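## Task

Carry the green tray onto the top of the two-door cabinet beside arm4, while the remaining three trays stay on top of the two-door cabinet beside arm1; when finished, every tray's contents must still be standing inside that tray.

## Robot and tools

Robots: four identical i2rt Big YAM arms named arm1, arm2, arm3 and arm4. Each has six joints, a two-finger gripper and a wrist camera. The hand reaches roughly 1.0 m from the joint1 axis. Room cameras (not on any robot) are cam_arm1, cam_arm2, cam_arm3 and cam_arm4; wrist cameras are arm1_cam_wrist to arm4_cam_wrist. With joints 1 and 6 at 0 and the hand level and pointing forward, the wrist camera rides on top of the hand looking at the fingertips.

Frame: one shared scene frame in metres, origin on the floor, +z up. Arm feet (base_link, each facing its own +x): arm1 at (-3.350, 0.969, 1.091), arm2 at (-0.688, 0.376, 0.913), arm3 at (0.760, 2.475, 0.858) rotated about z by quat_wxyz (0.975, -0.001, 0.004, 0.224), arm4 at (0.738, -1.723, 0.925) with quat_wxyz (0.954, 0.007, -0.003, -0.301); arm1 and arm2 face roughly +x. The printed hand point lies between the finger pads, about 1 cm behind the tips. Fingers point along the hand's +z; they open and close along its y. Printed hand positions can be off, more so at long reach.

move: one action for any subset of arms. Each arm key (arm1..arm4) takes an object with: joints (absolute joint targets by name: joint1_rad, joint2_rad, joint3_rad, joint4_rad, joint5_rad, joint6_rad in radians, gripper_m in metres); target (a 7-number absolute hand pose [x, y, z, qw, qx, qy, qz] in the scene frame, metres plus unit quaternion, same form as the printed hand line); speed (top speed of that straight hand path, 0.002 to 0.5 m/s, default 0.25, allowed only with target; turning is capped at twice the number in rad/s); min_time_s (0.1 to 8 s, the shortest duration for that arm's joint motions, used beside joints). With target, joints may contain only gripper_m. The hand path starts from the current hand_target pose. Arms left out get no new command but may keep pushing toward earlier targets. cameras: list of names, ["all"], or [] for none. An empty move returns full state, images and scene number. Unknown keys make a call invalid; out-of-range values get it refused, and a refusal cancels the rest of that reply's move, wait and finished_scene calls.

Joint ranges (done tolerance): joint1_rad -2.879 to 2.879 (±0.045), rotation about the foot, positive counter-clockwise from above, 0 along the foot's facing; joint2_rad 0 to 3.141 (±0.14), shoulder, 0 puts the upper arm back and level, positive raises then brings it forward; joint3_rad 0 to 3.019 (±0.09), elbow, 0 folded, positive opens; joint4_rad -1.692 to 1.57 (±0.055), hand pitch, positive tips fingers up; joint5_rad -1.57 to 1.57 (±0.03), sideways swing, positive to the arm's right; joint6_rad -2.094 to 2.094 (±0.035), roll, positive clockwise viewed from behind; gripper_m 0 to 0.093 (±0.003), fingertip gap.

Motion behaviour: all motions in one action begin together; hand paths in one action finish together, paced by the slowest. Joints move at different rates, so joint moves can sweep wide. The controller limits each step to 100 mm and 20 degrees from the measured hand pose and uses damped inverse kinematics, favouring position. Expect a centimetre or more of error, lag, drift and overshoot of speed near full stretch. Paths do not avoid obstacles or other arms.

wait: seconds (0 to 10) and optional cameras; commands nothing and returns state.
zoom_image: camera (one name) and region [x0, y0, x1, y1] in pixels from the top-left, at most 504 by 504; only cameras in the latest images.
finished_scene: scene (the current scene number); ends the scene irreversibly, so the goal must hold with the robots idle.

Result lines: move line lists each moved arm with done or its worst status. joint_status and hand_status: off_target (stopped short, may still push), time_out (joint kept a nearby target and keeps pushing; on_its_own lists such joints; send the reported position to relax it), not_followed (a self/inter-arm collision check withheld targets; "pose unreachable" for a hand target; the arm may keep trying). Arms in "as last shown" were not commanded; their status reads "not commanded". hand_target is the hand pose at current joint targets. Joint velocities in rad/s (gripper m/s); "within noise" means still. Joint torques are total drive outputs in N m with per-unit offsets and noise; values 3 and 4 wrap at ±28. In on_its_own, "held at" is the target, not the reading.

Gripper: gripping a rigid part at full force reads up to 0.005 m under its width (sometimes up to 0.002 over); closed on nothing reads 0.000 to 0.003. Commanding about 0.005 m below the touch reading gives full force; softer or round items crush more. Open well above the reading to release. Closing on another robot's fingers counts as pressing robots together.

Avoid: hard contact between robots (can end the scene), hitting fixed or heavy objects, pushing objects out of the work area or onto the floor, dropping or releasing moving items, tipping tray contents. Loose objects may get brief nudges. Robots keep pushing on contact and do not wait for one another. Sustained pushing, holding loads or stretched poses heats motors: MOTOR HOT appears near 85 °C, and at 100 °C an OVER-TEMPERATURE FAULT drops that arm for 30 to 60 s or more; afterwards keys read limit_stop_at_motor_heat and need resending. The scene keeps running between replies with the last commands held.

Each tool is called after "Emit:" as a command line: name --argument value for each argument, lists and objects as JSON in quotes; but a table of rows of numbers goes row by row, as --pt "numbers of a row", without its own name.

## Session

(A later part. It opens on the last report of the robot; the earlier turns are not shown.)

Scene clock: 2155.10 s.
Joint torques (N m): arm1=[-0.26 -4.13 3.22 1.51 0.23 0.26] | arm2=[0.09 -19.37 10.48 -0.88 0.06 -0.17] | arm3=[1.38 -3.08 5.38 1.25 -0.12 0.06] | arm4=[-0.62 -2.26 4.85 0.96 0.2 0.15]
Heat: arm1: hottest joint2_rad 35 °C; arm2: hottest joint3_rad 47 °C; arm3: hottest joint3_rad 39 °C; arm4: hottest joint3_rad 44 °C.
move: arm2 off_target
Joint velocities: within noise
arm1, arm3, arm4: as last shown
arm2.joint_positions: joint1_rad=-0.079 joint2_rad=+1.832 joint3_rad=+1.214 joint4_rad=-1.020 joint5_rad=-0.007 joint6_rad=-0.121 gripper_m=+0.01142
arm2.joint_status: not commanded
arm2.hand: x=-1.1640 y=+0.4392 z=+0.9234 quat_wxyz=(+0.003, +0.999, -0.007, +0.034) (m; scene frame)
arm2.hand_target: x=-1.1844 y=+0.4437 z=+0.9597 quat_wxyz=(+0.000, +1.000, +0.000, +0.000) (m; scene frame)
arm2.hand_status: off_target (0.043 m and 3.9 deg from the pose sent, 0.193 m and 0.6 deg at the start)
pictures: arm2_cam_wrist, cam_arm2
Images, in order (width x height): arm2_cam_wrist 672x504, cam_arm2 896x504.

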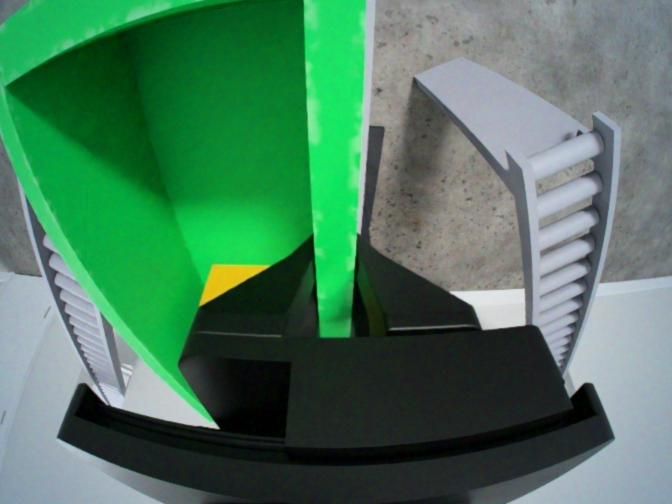

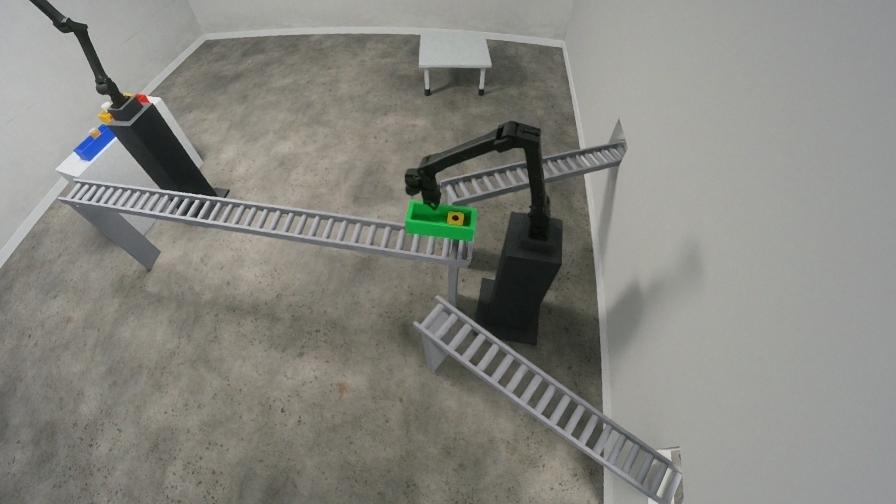

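Emit:
move --arm2 '{"joints": {"joint1_rad": 1.03, "joint6_rad": 1.525}, "min_time_s": 4}' --cameras '["arm2_cam_wrist", "cam_arm2"]'

Emit:
zoom_image --camera "cam_arm2" --region '[390, 230, 560, 400]'

Emit:
zoom_image --camera "arm2_cam_wrist" --region '[224, 0, 560, 280]'

Scene clock: 2185.77 s.
Joint torques (N m): arm1=[-0.56 -4.13 3.22 1.48 0.22 0.26] | arm2=[1.03 -18.43 10.29 -0.23 -0.09 0.17] | arm3=[1.38 -3.08 5.38 1.24 -0.11 0.05] | arm4=[-0.56 -2.2 4.93 0.96 0.21 0.14]
Heat: arm1: hottest joint2_rad 35 °C; arm2: hottest joint3_rad 52 °C; arm3: hottest joint3_rad 39 °C; arm4: hottest joint3_rad 44 °C.
move: arm2 done
Joint velocities: within noise
arm1, arm3, arm4: as last shown
arm2.joint_positions: joint1_rad=+1.029 joint2_rad=+1.832 joint3_rad=+1.214 joint4_rad=-1.037 joint5_rad=-0.002 joint6_rad=+1.516 gripper_m=+0.01142
arm2.joint_status: all done
arm2.hand: x=-0.9558 y=-0.0173 z=+0.9198 quat_wxyz=(-0.044, +0.962, -0.268, +0.014) (m; scene frame)
arm2.hand_target: x=-0.9686 y=-0.0393 z=+0.9556 quat_wxyz=(-0.003, +0.962, -0.272, +0.003) (m; scene frame)
arm2.hand_status: not commanded
pictures: arm2_cam_wrist, cam_arm2
Images, in order (width x height): arm2_cam_wrist 672x504, cam_arm2 896x504.

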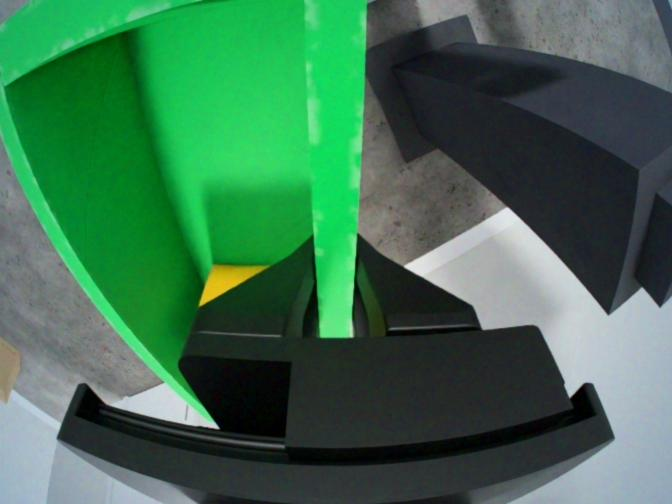

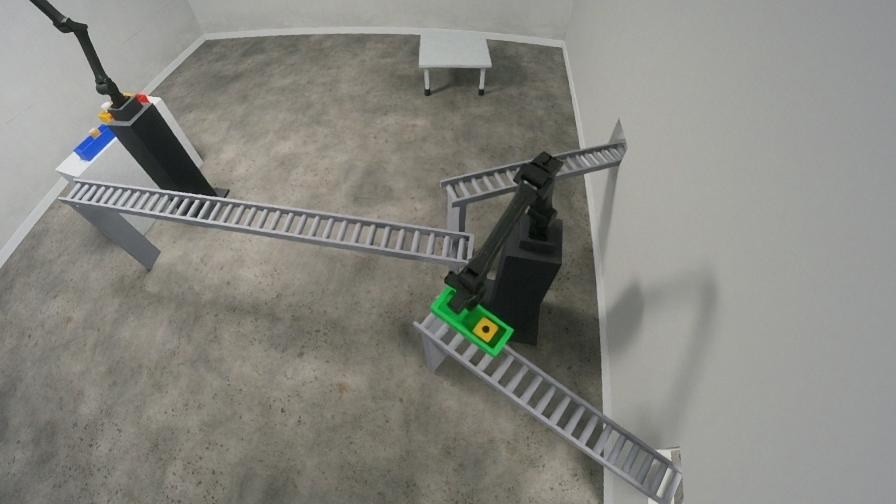

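Scaled by 2.965 from the camera's 896x504 image, which has a finer 1280x720 frame.

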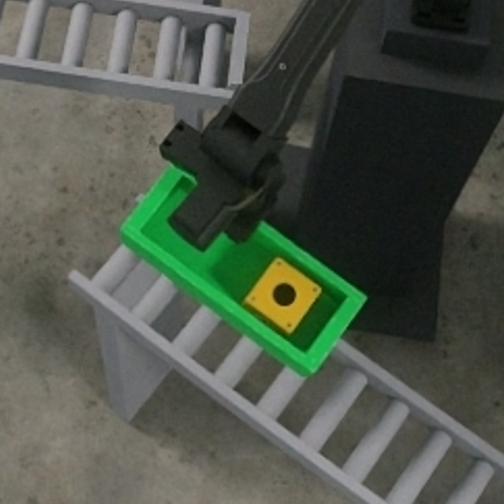

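Scaled by 1.500 from the camera's 672x504 image, which has a finer 960x720 frame.

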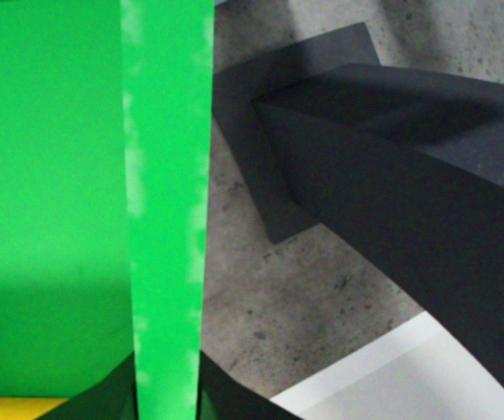

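Emit:
move --arm2 '{"target": [-0.989, -0.072, 0.95, 0.0381, 0.9617, -0.2712, -0.0121], "speed": 0.12}' --cameras '["arm2_cam_wrist", "cam_arm2"]'

Emit:
zoom_image --camera "cam_arm2" --region '[400, 250, 540, 390]'

Emit:
zoom_image --camera "arm2_cam_wrist" --region '[224, 0, 476, 280]'

Scene clock: 2242.93 s.
Joint torques (N m): arm1=[-0.67 -4.01 3.18 1.47 0.22 0.26] | arm2=[0.73 -18.14 11.21 0.68 -0.02 0.18] | arm3=[1.44 -3.02 5.35 1.25 -0.12 0.06] | arm4=[-0.62 -2.26 4.94 0.91 0.22 0.13]
Heat: arm1: hottest joint2_rad 34 °C; arm2: hottest joint3_rad 53 °C; arm3: hottest joint3_rad 39 °C; arm4: hottest joint3_rad 43 °C.
move: arm2 off_target
Joint velocities: within noise
arm1.joint_positions: joint1_rad=+1.695 joint2_rad=+1.305 joint3_rad=+2.598 joint4_rad=-0.306 joint5_rad=-0.001 joint6_rad=-1.514 gripper_m=+0.04992
arm1.joint_status: not commanded
arm1.hand: x=-3.3269 y=+0.7374 z=+2.1787 quat_wxyz=(+0.060, -0.006, +0.289, -0.955) (m; scene frame)
arm1.hand_target: x=-3.3280 y=+0.7449 z=+2.1812 quat_wxyz=(+0.061, -0.005, +0.282, -0.957) (m; scene frame)
arm1.hand_status: not commanded
arm2.joint_positions: joint1_rad=+1.029 joint2_rad=+1.849 joint3_rad=+1.247 joint4_rad=-0.976 joint5_rad=+0.000 joint6_rad=+1.518 gripper_m=+0.01142
arm2.joint_status: not commanded
arm2.hand: x=-0.9721 y=-0.0408 z=+0.9212 quat_wxyz=(-0.008, +0.963, -0.269, +0.001) (m; scene frame)
arm2.hand_target: x=-0.9877 y=-0.0702 z=+0.9515 quat_wxyz=(+0.038, +0.962, -0.271, -0.012) (m; scene frame)
arm2.hand_status: off_target (0.046 m and 5.5 deg from the pose sent, 0.071 m and 9.9 deg at the start)
arm3.joint_positions: joint1_rad=-0.464 joint2_rad=+1.294 joint3_rad=+2.574 joint4_rad=-0.314 joint5_rad=+0.120 joint6_rad=+0.657 gripper_m=+0.09396
arm3.joint_status: not commanded
arm3.hand: x=+1.0024 y=+2.4546 z=+1.9389 quat_wxyz=(-0.909, -0.151, -0.266, -0.284) (m; scene frame)
arm3.hand_target: x=+0.9901 y=+2.4548 z=+1.9461 quat_wxyz=(-0.913, -0.146, -0.250, -0.286) (m; scene frame)
arm3.hand_status: not commanded
arm4.joint_positions: joint1_rad=+1.145 joint2_rad=+1.293 joint3_rad=+2.579 joint4_rad=-0.315 joint5_rad=+0.009 joint6_rad=+0.000 gripper_m=+0.09396
arm4.joint_status: not commanded
arm4.hand: x=+0.9268 y=-1.6197 z=+2.0131 quat_wxyz=(-0.924, +0.069, -0.280, -0.252) (m; scene frame)
arm4.hand_target: x=+0.9196 y=-1.6235 z=+2.0185 quat_wxyz=(-0.926, +0.063, -0.267, -0.260) (m; scene frame)
arm4.hand_status: not commanded
pictures: arm2_cam_wrist, cam_arm2
Images, in order (width x height): arm2_cam_wrist 672x504, cam_arm2 896x504.

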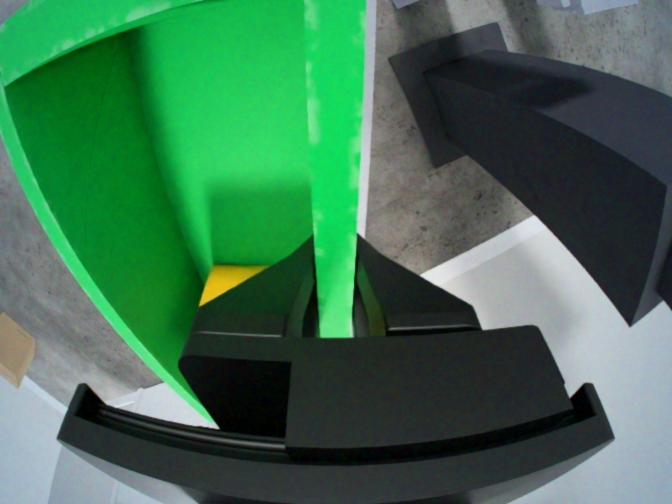

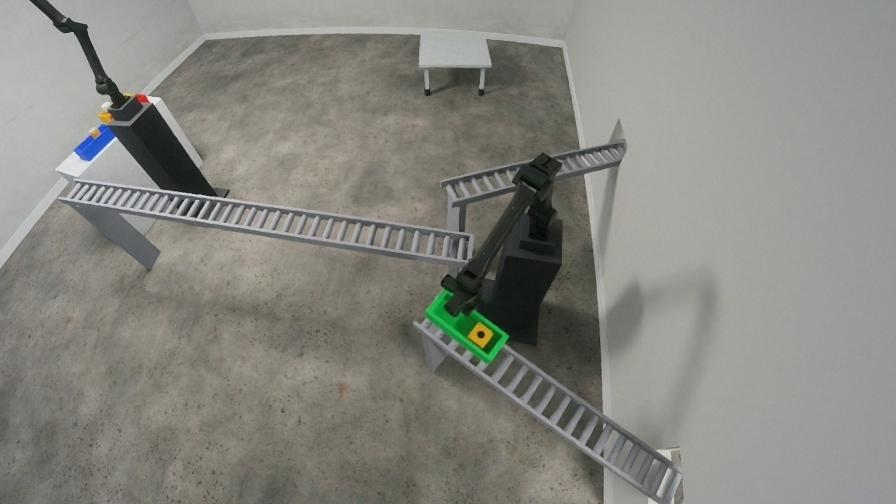

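Scaled by 3.600 from the camera's 896x504 image, which has a finer 1280x720 frame.

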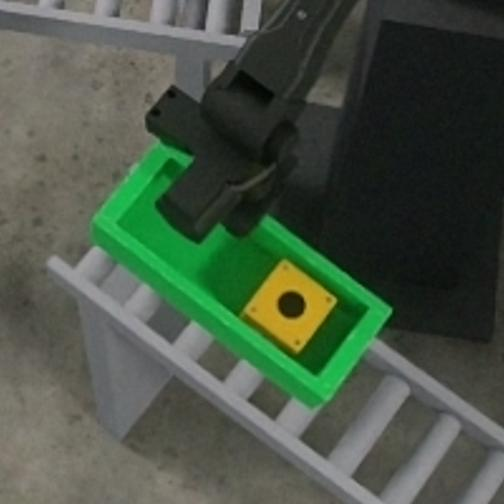

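Scaled by 1.800 from the camera's 672x504 image, which has a finer 960x720 frame.

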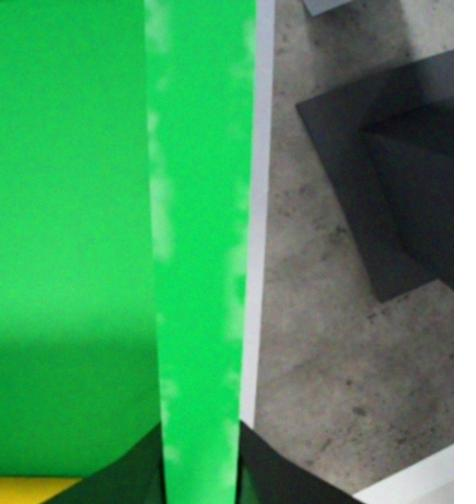

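Emit:
move --arm2 '{"target": [-0.989, -0.072, 0.855, 0.0381, 0.9617, -0.2712, -0.0121], "speed": 0.12}' --cameras '["arm2_cam_wrist", "cam_arm2"]'

Emit:
zoom_image --camera "arm2_cam_wrist" --region '[224, 0, 476, 280]'

Emit:
zoom_image --camera "cam_arm2" --region '[400, 250, 540, 390]'

Scene clock: 2290.77 s.
Joint torques (N m): arm1=[-0.21 -4.07 3.21 1.5 0.22 0.26] | arm2=[1.9 -19.9 7.36 0.85 -0.08 0.15] | arm3=[1.32 -3.02 5.37 1.25 -0.12 0.06] | arm4=[-0.79 -2.61 4.89 0.91 0.21 0.13]
Heat: arm1: hottest joint2_rad 34 °C; arm2: hottest joint3_rad 54 °C; arm3: hottest joint3_rad 38 °C; arm4: hottest joint3_rad 43 °C.
move: arm2 off_target
Joint velocities: within noise
arm1, arm3, arm4: as last shown
arm2.joint_positions: joint1_rad=+1.029 joint2_rad=+2.008 joint3_rad=+1.221 joint4_rad=-0.762 joint5_rad=+0.000 joint6_rad=+1.519 gripper_m=+0.01142
arm2.joint_status: not commanded
arm2.hand: x=-0.9803 y=-0.0522 z=+0.8355 quat_wxyz=(+0.006, +0.963, -0.269, -0.004) (m; scene frame)
arm2.hand_target: x=-0.9886 y=-0.0714 z=+0.8555 quat_wxyz=(+0.038, +0.962, -0.271, -0.012) (m; scene frame)
arm2.hand_status: off_target (0.029 m and 3.8 deg from the pose sent, 0.075 m and 5.5 deg at the start)
pictures: arm2_cam_wrist, cam_arm2
Images, in order (width x height): arm2_cam_wrist 672x504, cam_arm2 896x504.

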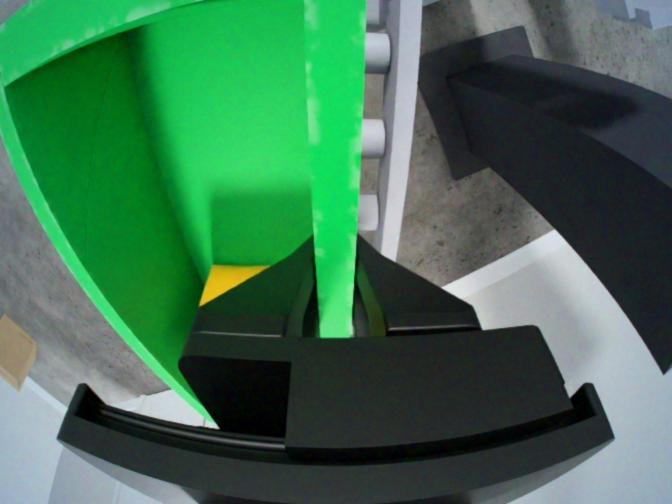

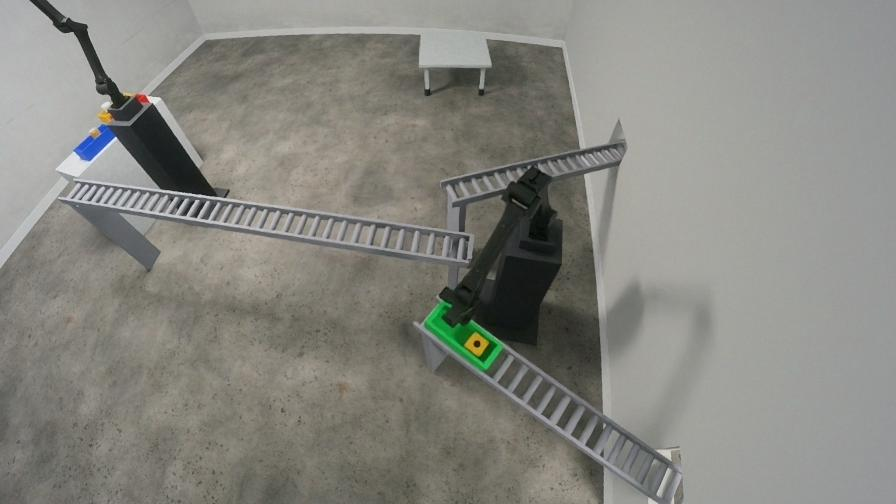

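Scaled by 1.800 from the camera's 672x504 image, which has a finer 960x720 frame.

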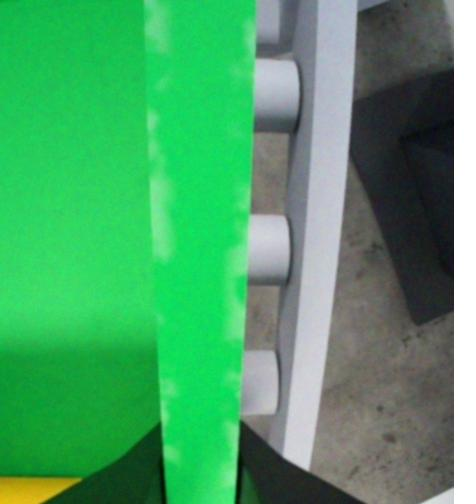

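Scaled by 3.600 from the camera's 896x504 image, which has a finer 1280x720 frame.

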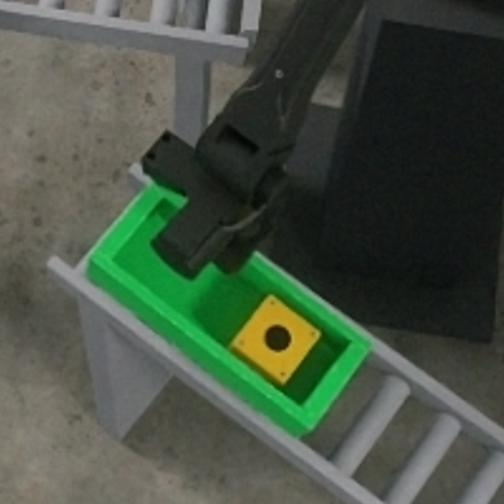

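Emit:
move --arm2 '{"target": [-0.974, -0.046, 0.85, 0.0381, 0.9617, -0.2712, -0.0121], "speed": 0.1}' --cameras '["arm2_cam_wrist", "cam_arm2"]'

Emit:
zoom_image --camera "arm2_cam_wrist" --region '[224, 0, 476, 280]'

Emit:
zoom_image --camera "cam_arm2" --region '[400, 250, 540, 390]'

Scene clock: 2361.77 s.
Joint torques (N m): arm1=[-0.5 -4.01 3.21 1.5 0.21 0.27] | arm2=[0.73 -21.66 6.54 0.66 -0.05 0.1] | arm3=[1.44 -3.08 5.37 1.22 -0.12 0.06] | arm4=[-0.85 -2.55 4.88 0.92 0.2 0.15]
Heat: arm1: hottest joint2_rad 33 °C; arm2: hottest joint3_rad 48 °C; arm3: hottest joint3_rad 38 °C; arm4: hottest joint3_rad 43 °C.
move: arm2 off_target
Joint velocities: within noise
arm1, arm3, arm4: as last shown
arm2.joint_positions: joint1_rad=+1.029 joint2_rad=+1.992 joint3_rad=+1.120 joint4_rad=-0.703 joint5_rad=+0.000 joint6_rad=+1.519 gripper_m=+0.01142
arm2.joint_status: not commanded
arm2.hand: x=-0.9602 y=-0.0223 z=+0.8170 quat_wxyz=(-0.007, +0.963, -0.269, +0.000) (m; scene frame)
arm2.hand_target: x=-0.9733 y=-0.0450 z=+0.8500 quat_wxyz=(+0.038, +0.962, -0.271, -0.012) (m; scene frame)
arm2.hand_status: off_target (0.043 m and 5.3 deg from the pose sent, 0.017 m and 3.8 deg at the start)
pictures: arm2_cam_wrist, cam_arm2
Images, in order (width x height): arm2_cam_wrist 672x504, cam_arm2 896x504.

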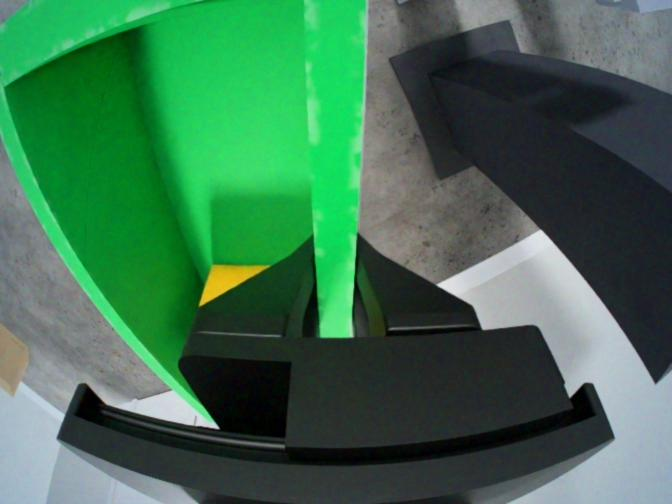

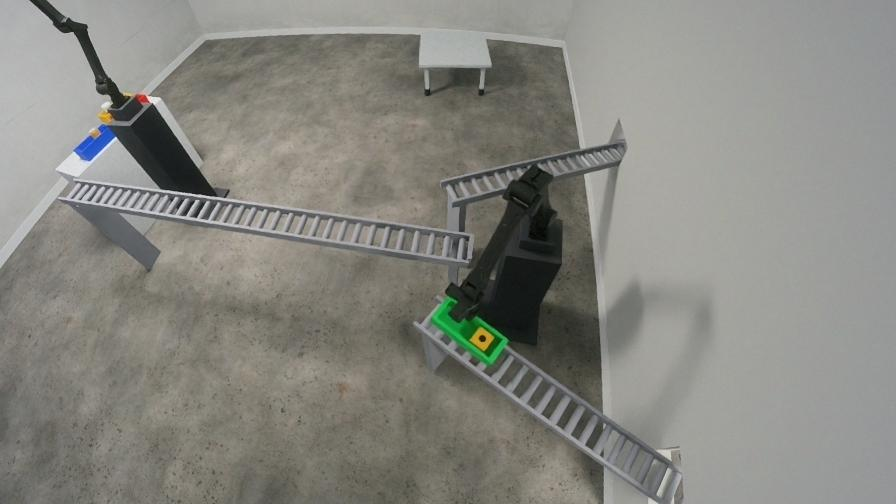

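Scaled by 1.800 from the camera's 672x504 image, which has a finer 960x720 frame.

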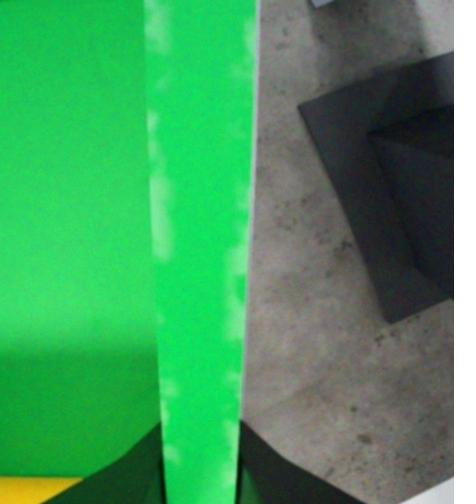

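Scaled by 3.600 from the camera's 896x504 image, which has a finer 1280x720 frame.

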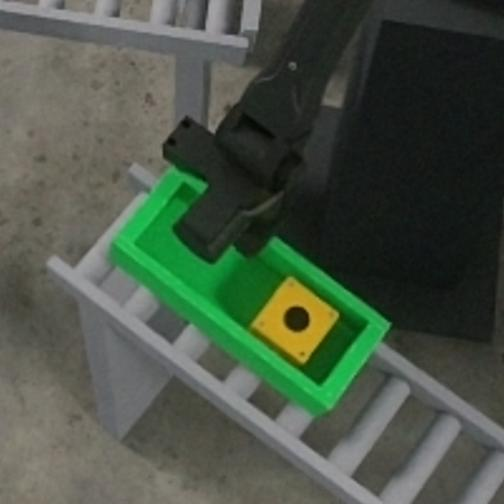

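Emit:
move --arm2 '{"target": [-0.9754, -0.0484, 0.77, 0.0381, 0.9617, -0.2712, -0.0121], "speed": 0.1}' --cameras '["arm2_cam_wrist", "cam_arm2"]'

Emit:
zoom_image --camera "arm2_cam_wrist" --region '[224, 0, 476, 280]'

Emit:
zoom_image --camera "cam_arm2" --region '[400, 250, 540, 390]'

Scene clock: 2396.23 s.
Joint torques (N m): arm1=[-0.44 -4.13 3.21 1.46 0.22 0.26] | arm2=[1.96 -17.55 6.23 0.95 0.16 0.23] | arm3=[1.32 -2.96 5.35 1.25 -0.11 0.06] | arm4=[-0.67 -2.37 4.94 0.91 0.22 0.13]
Heat: arm1: hottest joint2_rad 33 °C; arm2: hottest joint3_rad 47 °C; arm3: hottest joint3_rad 38 °C; arm4: hottest joint3_rad 42 °C.
move: arm2 off_target
Joint velocities: within noise
arm1, arm3, arm4: as last shown
arm2.joint_positions: joint1_rad=+1.030 joint2_rad=+2.116 joint3_rad=+1.120 joint4_rad=-0.539 joint5_rad=-0.005 joint6_rad=+1.518 gripper_m=+0.01142
arm2.joint_status: not commanded
arm2.hand: x=-0.9642 y=-0.0305 z=+0.7597 quat_wxyz=(+0.013, +0.963, -0.268, -0.004) (m; scene frame)
arm2.hand_target: x=-0.9751 y=-0.0480 z=+0.7706 quat_wxyz=(+0.038, +0.962, -0.271, -0.012) (m; scene frame)
arm2.hand_status: off_target (0.023 m and 3.1 deg from the pose sent, 0.056 m and 5.3 deg at the start)
pictures: arm2_cam_wrist, cam_arm2
Images, in order (width x height): arm2_cam_wrist 672x504, cam_arm2 896x504.

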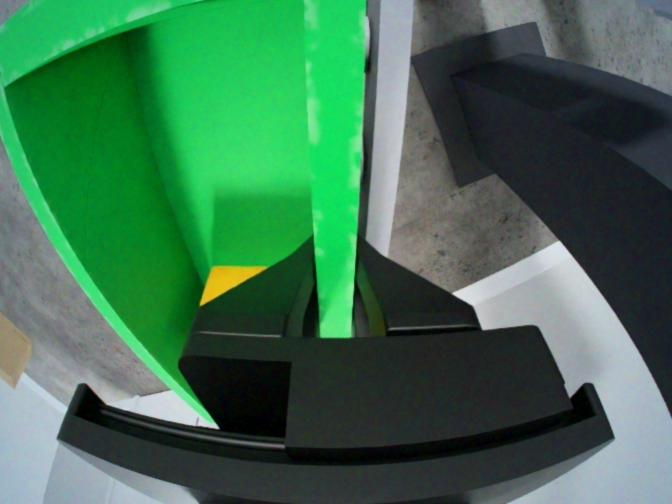

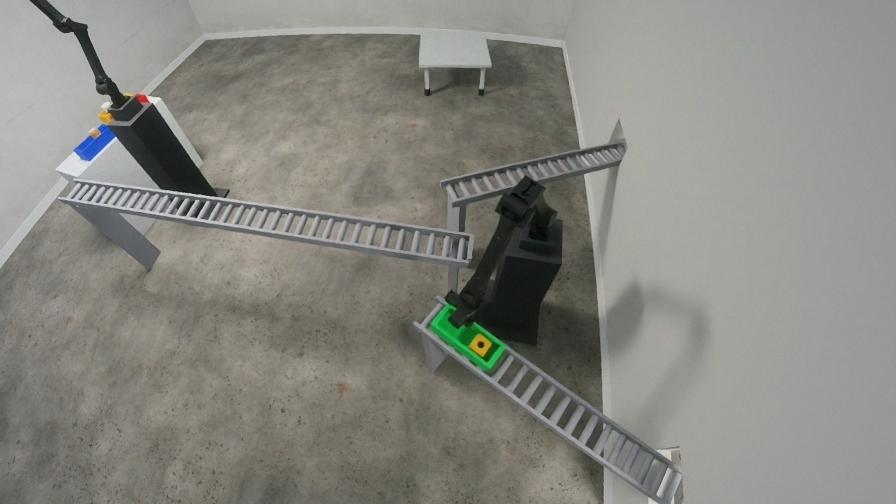

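Scaled by 1.800 from the camera's 672x504 image, which has a finer 960x720 frame.

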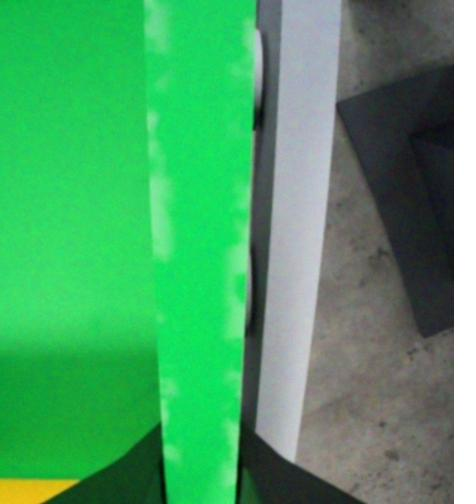

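Scaled by 3.600 from the camera's 896x504 image, which has a finer 1280x720 frame.

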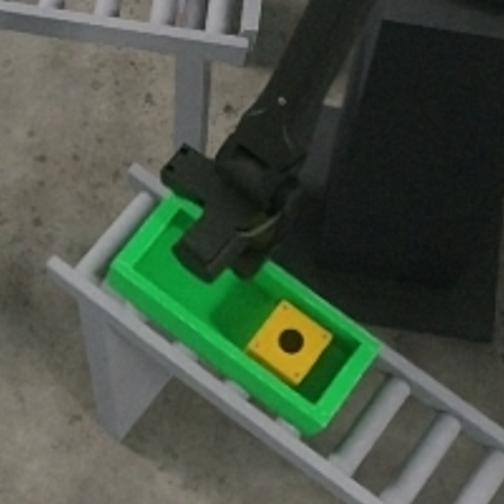

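Emit:
move --arm2 '{"target": [-0.9754, -0.0484, 0.725, 0.0381, 0.9617, -0.2712, -0.0121], "speed": 0.08}' --cameras '["arm2_cam_wrist", "cam_arm2"]'

Emit:
zoom_image --camera "arm2_cam_wrist" --region '[224, 0, 476, 280]'

Emit:
zoom_image --camera "cam_arm2" --region '[400, 270, 520, 390]'

Scene clock: 2414.70 s.
Joint torques (N m): arm1=[-0.5 -4.19 3.19 1.47 0.2 0.26] | arm2=[0.79 -12.69 6.9 2.03 0.63 0.15] | arm3=[1.38 -3.14 5.38 1.25 -0.12 0.06] | arm4=[-0.73 -2.2 4.96 0.88 0.19 0.14]
Heat: arm1: hottest joint2_rad 33 °C; arm2: hottest joint3_rad 46 °C; arm3: hottest joint3_rad 38 °C; arm4: hottest joint3_rad 42 °C.
move: arm2 off_target
Joint velocities: within noise
arm1, arm3, arm4: as last shown
arm2.joint_positions: joint1_rad=+1.030 joint2_rad=+2.153 joint3_rad=+1.121 joint4_rad=-0.484 joint5_rad=-0.016 joint6_rad=+1.516 gripper_m=+0.01142
arm2.joint_status: not commanded
arm2.hand: x=-0.9646 y=-0.0348 z=+0.7434 quat_wxyz=(+0.024, +0.963, -0.267, -0.002) (m; scene frame)
arm2.hand_target: x=-0.9746 y=-0.0472 z=+0.7263 quat_wxyz=(+0.038, +0.962, -0.271, -0.012) (m; scene frame)
arm2.hand_status: off_target (0.025 m and 2.0 deg from the pose sent, 0.041 m and 3.1 deg at the start)
pictures: arm2_cam_wrist, cam_arm2
Images, in order (width x height): arm2_cam_wrist 672x504, cam_arm2 896x504.

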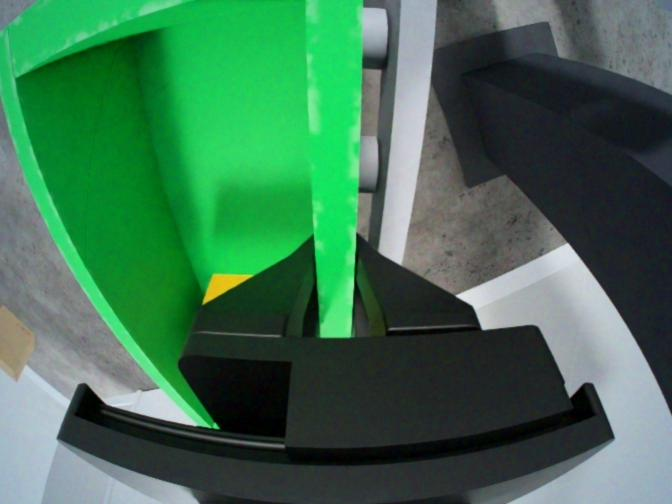

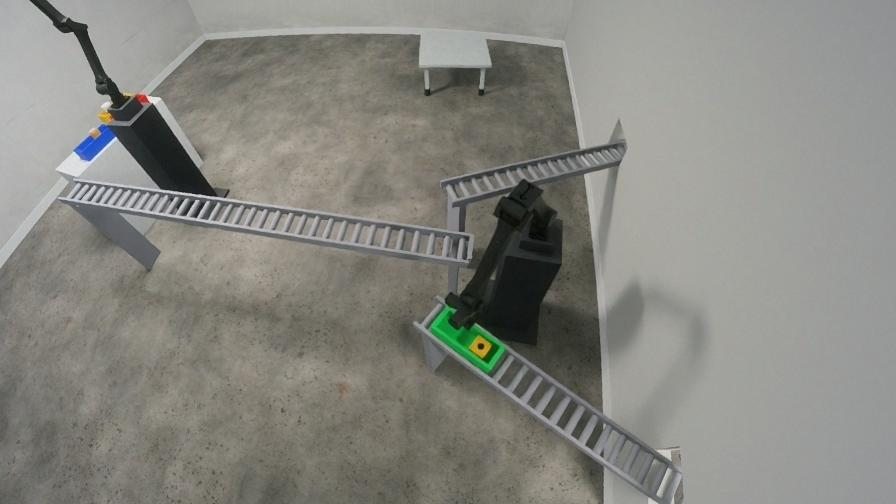

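Scaled by 1.800 from the camera's 672x504 image, which has a finer 960x720 frame.

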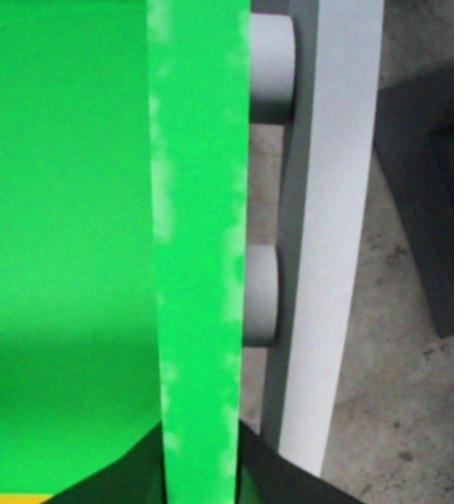

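Scaled by 4.200 from the camera's 896x504 image, which has a finer 1280x720 frame.

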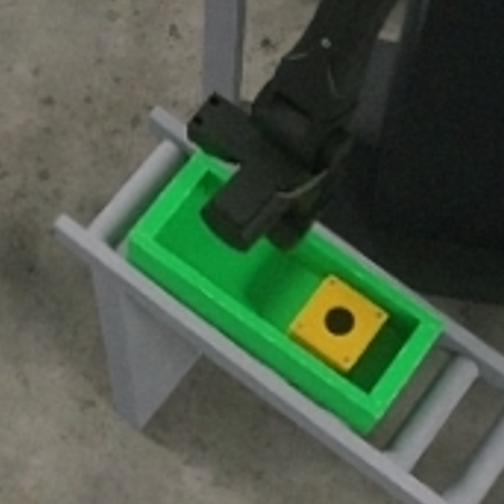

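Emit:
move --arm2 '{"target": [-0.970, -0.040, 0.80, 0.0381, 0.9617, -0.2712, -0.0121], "speed": 0.1}' --cameras '[]'

Emit:
move --arm2 '{"target": [-0.9723, -0.0434, 0.765, 0.0381, 0.9617, -0.2712, -0.0121], "speed": 0.08}' --cameras '["arm2_cam_wrist", "cam_arm2"]'

Emit:
zoom_image --camera "arm2_cam_wrist" --region '[224, 0, 476, 280]'

Emit:
zoom_image --camera "cam_arm2" --region '[400, 270, 520, 390]'

Scene clock: 2466.33 s.
Joint torques (N m): arm1=[-0.62 -4.19 3.23 1.4 0.22 0.25] | arm2=[1.14 -21.71 5.79 0.02 -0.08 0.11] | arm3=[1.38 -3.08 5.37 1.24 -0.13 0.06] | arm4=[-0.56 -2.78 4.86 0.94 0.22 0.15]
Heat: arm1: hottest joint2_rad 33 °C; arm2: hottest joint3_rad 45 °C; arm3: hottest joint3_rad 37 °C; arm4: hottest joint3_rad 42 °C.
move: arm2 off_target
Joint velocities: within noise
arm1, arm3, arm4: as last shown
arm2.joint_positions: joint1_rad=+1.030 joint2_rad=+2.086 joint3_rad=+1.095 joint4_rad=-0.558 joint5_rad=+0.001 joint6_rad=+1.522 gripper_m=+0.01142
arm2.joint_status: not commanded
arm2.hand: x=-0.9590 y=-0.0214 z=+0.7684 quat_wxyz=(+0.006, +0.963, -0.270, -0.004) (m; scene frame)
arm2.hand_target: x=-0.9697 y=-0.0394 z=+0.7993 quat_wxyz=(+0.038, +0.962, -0.271, -0.012) (m; scene frame)
arm2.hand_status: off_target (0.038 m and 3.8 deg from the pose sent, 0.057 m and 2.0 deg at the start)
pictures: none
No camera images: "cameras" was empty.

Scene clock: 2467.50 s.
Joint torques (N m): arm1=[-0.5 -4.01 3.19 1.46 0.23 0.27] | arm2=[1.38 -18.2 6.56 0.88 0.09 0.12] | arm3=[1.38 -2.96 5.35 1.25 -0.11 0.06] | arm4=[-0.56 -2.61 4.89 0.9 0.21 0.13]
Heat: arm1: hottest joint2_rad 33 °C; arm2: hottest joint3_rad 45 °C; arm3: hottest joint3_rad 37 °C; arm4: hottest joint3_rad 42 °C.
move: arm2 off_target
Joint velocities: within noise
arm1, arm3, arm4: as last shown
arm2.joint_positions: joint1_rad=+1.030 joint2_rad=+2.123 joint3_rad=+1.095 joint4_rad=-0.514 joint5_rad=-0.002 joint6_rad=+1.522 gripper_m=+0.01142
arm2.joint_status: not commanded
arm2.hand: x=-0.9589 y=-0.0220 z=+0.7517 quat_wxyz=(+0.010, +0.963, -0.270, -0.004) (m; scene frame)
arm2.hand_target: x=-0.9720 y=-0.0429 z=+0.7658 quat_wxyz=(+0.038, +0.962, -0.271, -0.012) (m; scene frame)
arm2.hand_status: off_target (0.029 m and 3.4 deg from the pose sent, 0.026 m and 3.8 deg at the start)
pictures: arm2_cam_wrist, cam_arm2
Images, in order (width x height): arm2_cam_wrist 672x504, cam_arm2 896x504.

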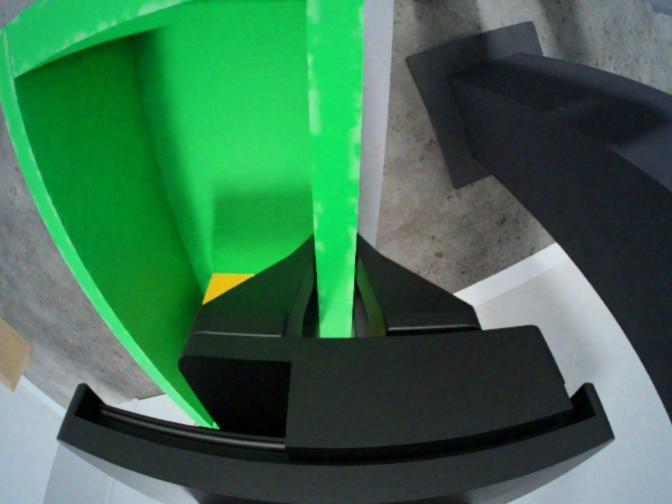

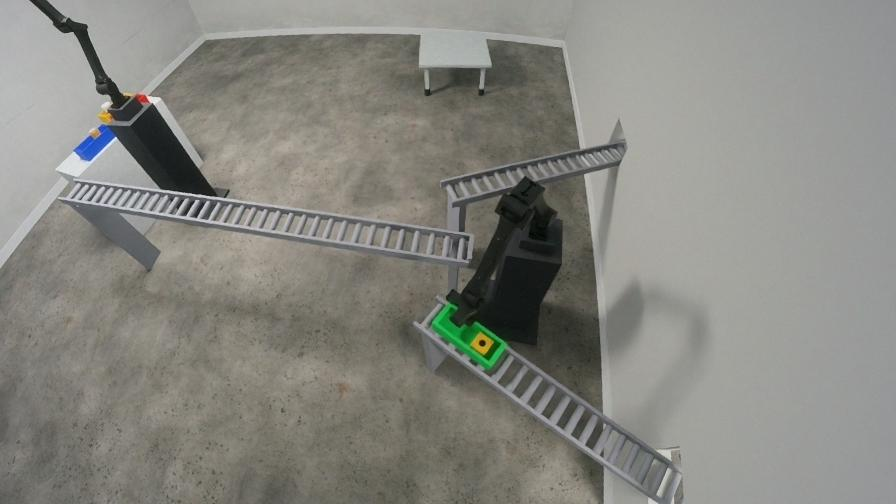

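Scaled by 1.800 from the camera's 672x504 image, which has a finer 960x720 frame.

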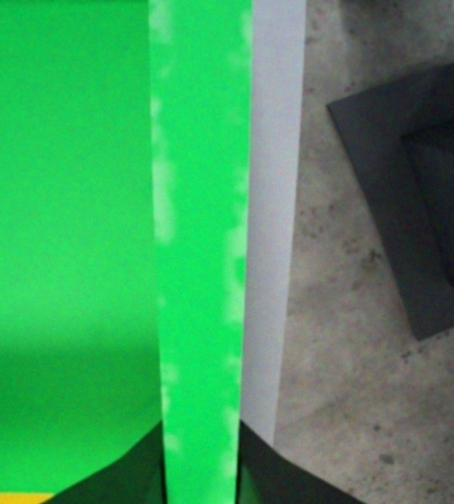

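Scaled by 4.200 from the camera's 896x504 image, which has a finer 1280x720 frame.

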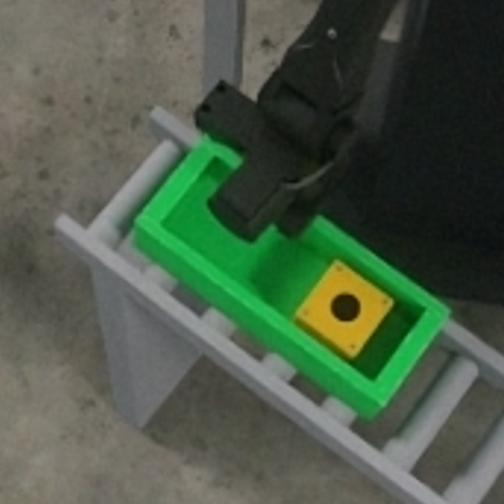

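Emit:
move --arm2 '{"target": [-0.9723, -0.0434, 0.715, 0.0381, 0.9617, -0.2712, -0.0121], "speed": 0.08}' --cameras '["arm2_cam_wrist", "cam_arm2"]'

Emit:
zoom_image --camera "arm2_cam_wrist" --region '[224, 0, 476, 280]'

Emit:
zoom_image --camera "cam_arm2" --region '[400, 270, 520, 390]'

Scene clock: 2484.33 s.
Joint torques (N m): arm1=[-0.38 -4.13 3.15 1.47 0.22 0.26] | arm2=[1.44 -10.4 7.31 2.67 0.59 0.16] | arm3=[1.38 -3.08 5.35 1.24 -0.12 0.05] | arm4=[-0.97 -2.49 4.83 0.87 0.22 0.12]
Heat: arm1: hottest joint2_rad 33 °C; arm2: hottest joint3_rad 44 °C; arm3: hottest joint3_rad 37 °C; arm4: hottest joint3_rad 42 °C.
move: arm2 off_target
Joint velocities: within noise
arm1, arm3, arm4: as last shown
arm2.joint_positions: joint1_rad=+1.031 joint2_rad=+2.144 joint3_rad=+1.095 joint4_rad=-0.468 joint5_rad=-0.015 joint6_rad=+1.516 gripper_m=+0.01142
arm2.joint_status: not commanded
arm2.hand: x=-0.9600 y=-0.0279 z=+0.7423 quat_wxyz=(+0.023, +0.963, -0.267, -0.002) (m; scene frame)
arm2.hand_target: x=-0.9707 y=-0.0413 z=+0.7171 quat_wxyz=(+0.038, +0.962, -0.271, -0.012) (m; scene frame)
arm2.hand_status: off_target (0.034 m and 2.1 deg from the pose sent, 0.044 m and 3.4 deg at the start)
pictures: arm2_cam_wrist, cam_arm2
Images, in order (width x height): arm2_cam_wrist 672x504, cam_arm2 896x504.

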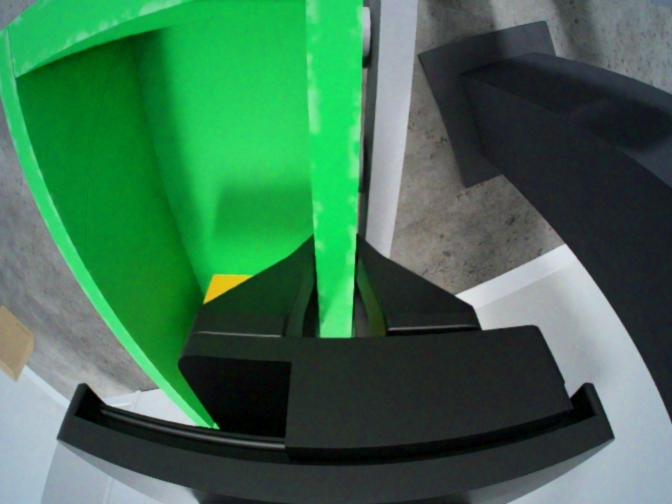

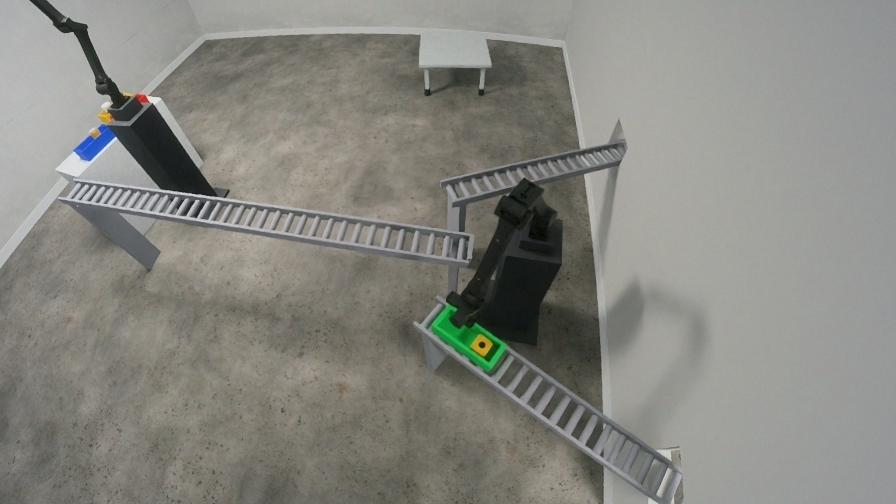

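Scaled by 1.800 from the camera's 672x504 image, which has a finer 960x720 frame.

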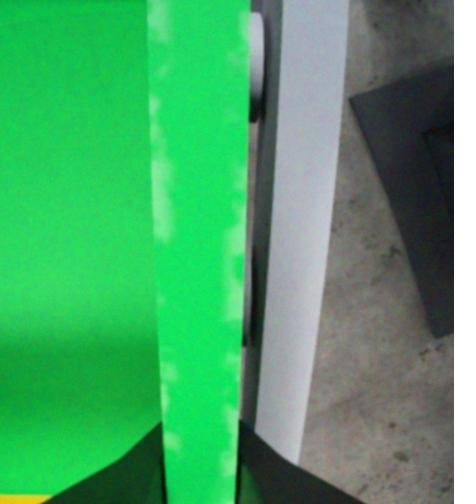

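Scaled by 4.200 from the camera's 896x504 image, which has a finer 1280x720 frame.

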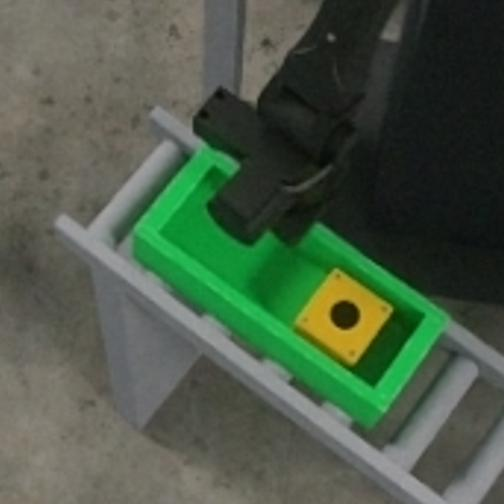

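Emit:
zoom_image --camera "cam_arm2" --region '[465, 325, 525, 385]'

Emit:
zoom_image --camera "cam_arm2" --region '[410, 290, 470, 350]'

Scaled by 8.400 from the camera's 896x504 image, which has a finer 1280x720 frame.

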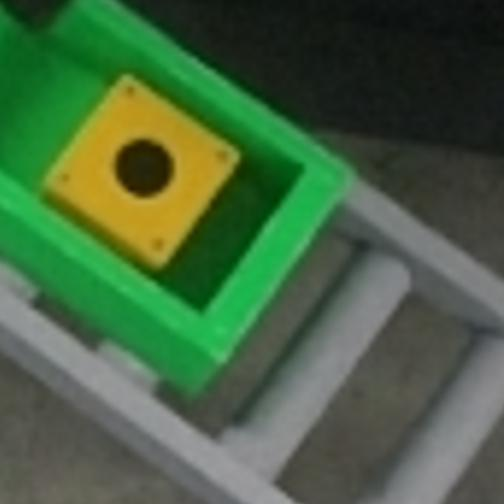

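Scaled by 8.400 from the camera's 896x504 image, which has a finer 1280x720 frame.

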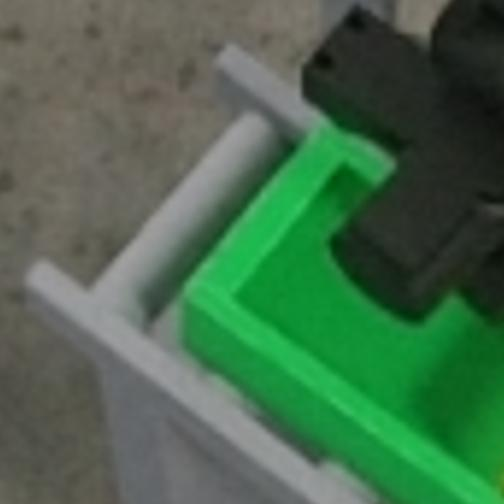

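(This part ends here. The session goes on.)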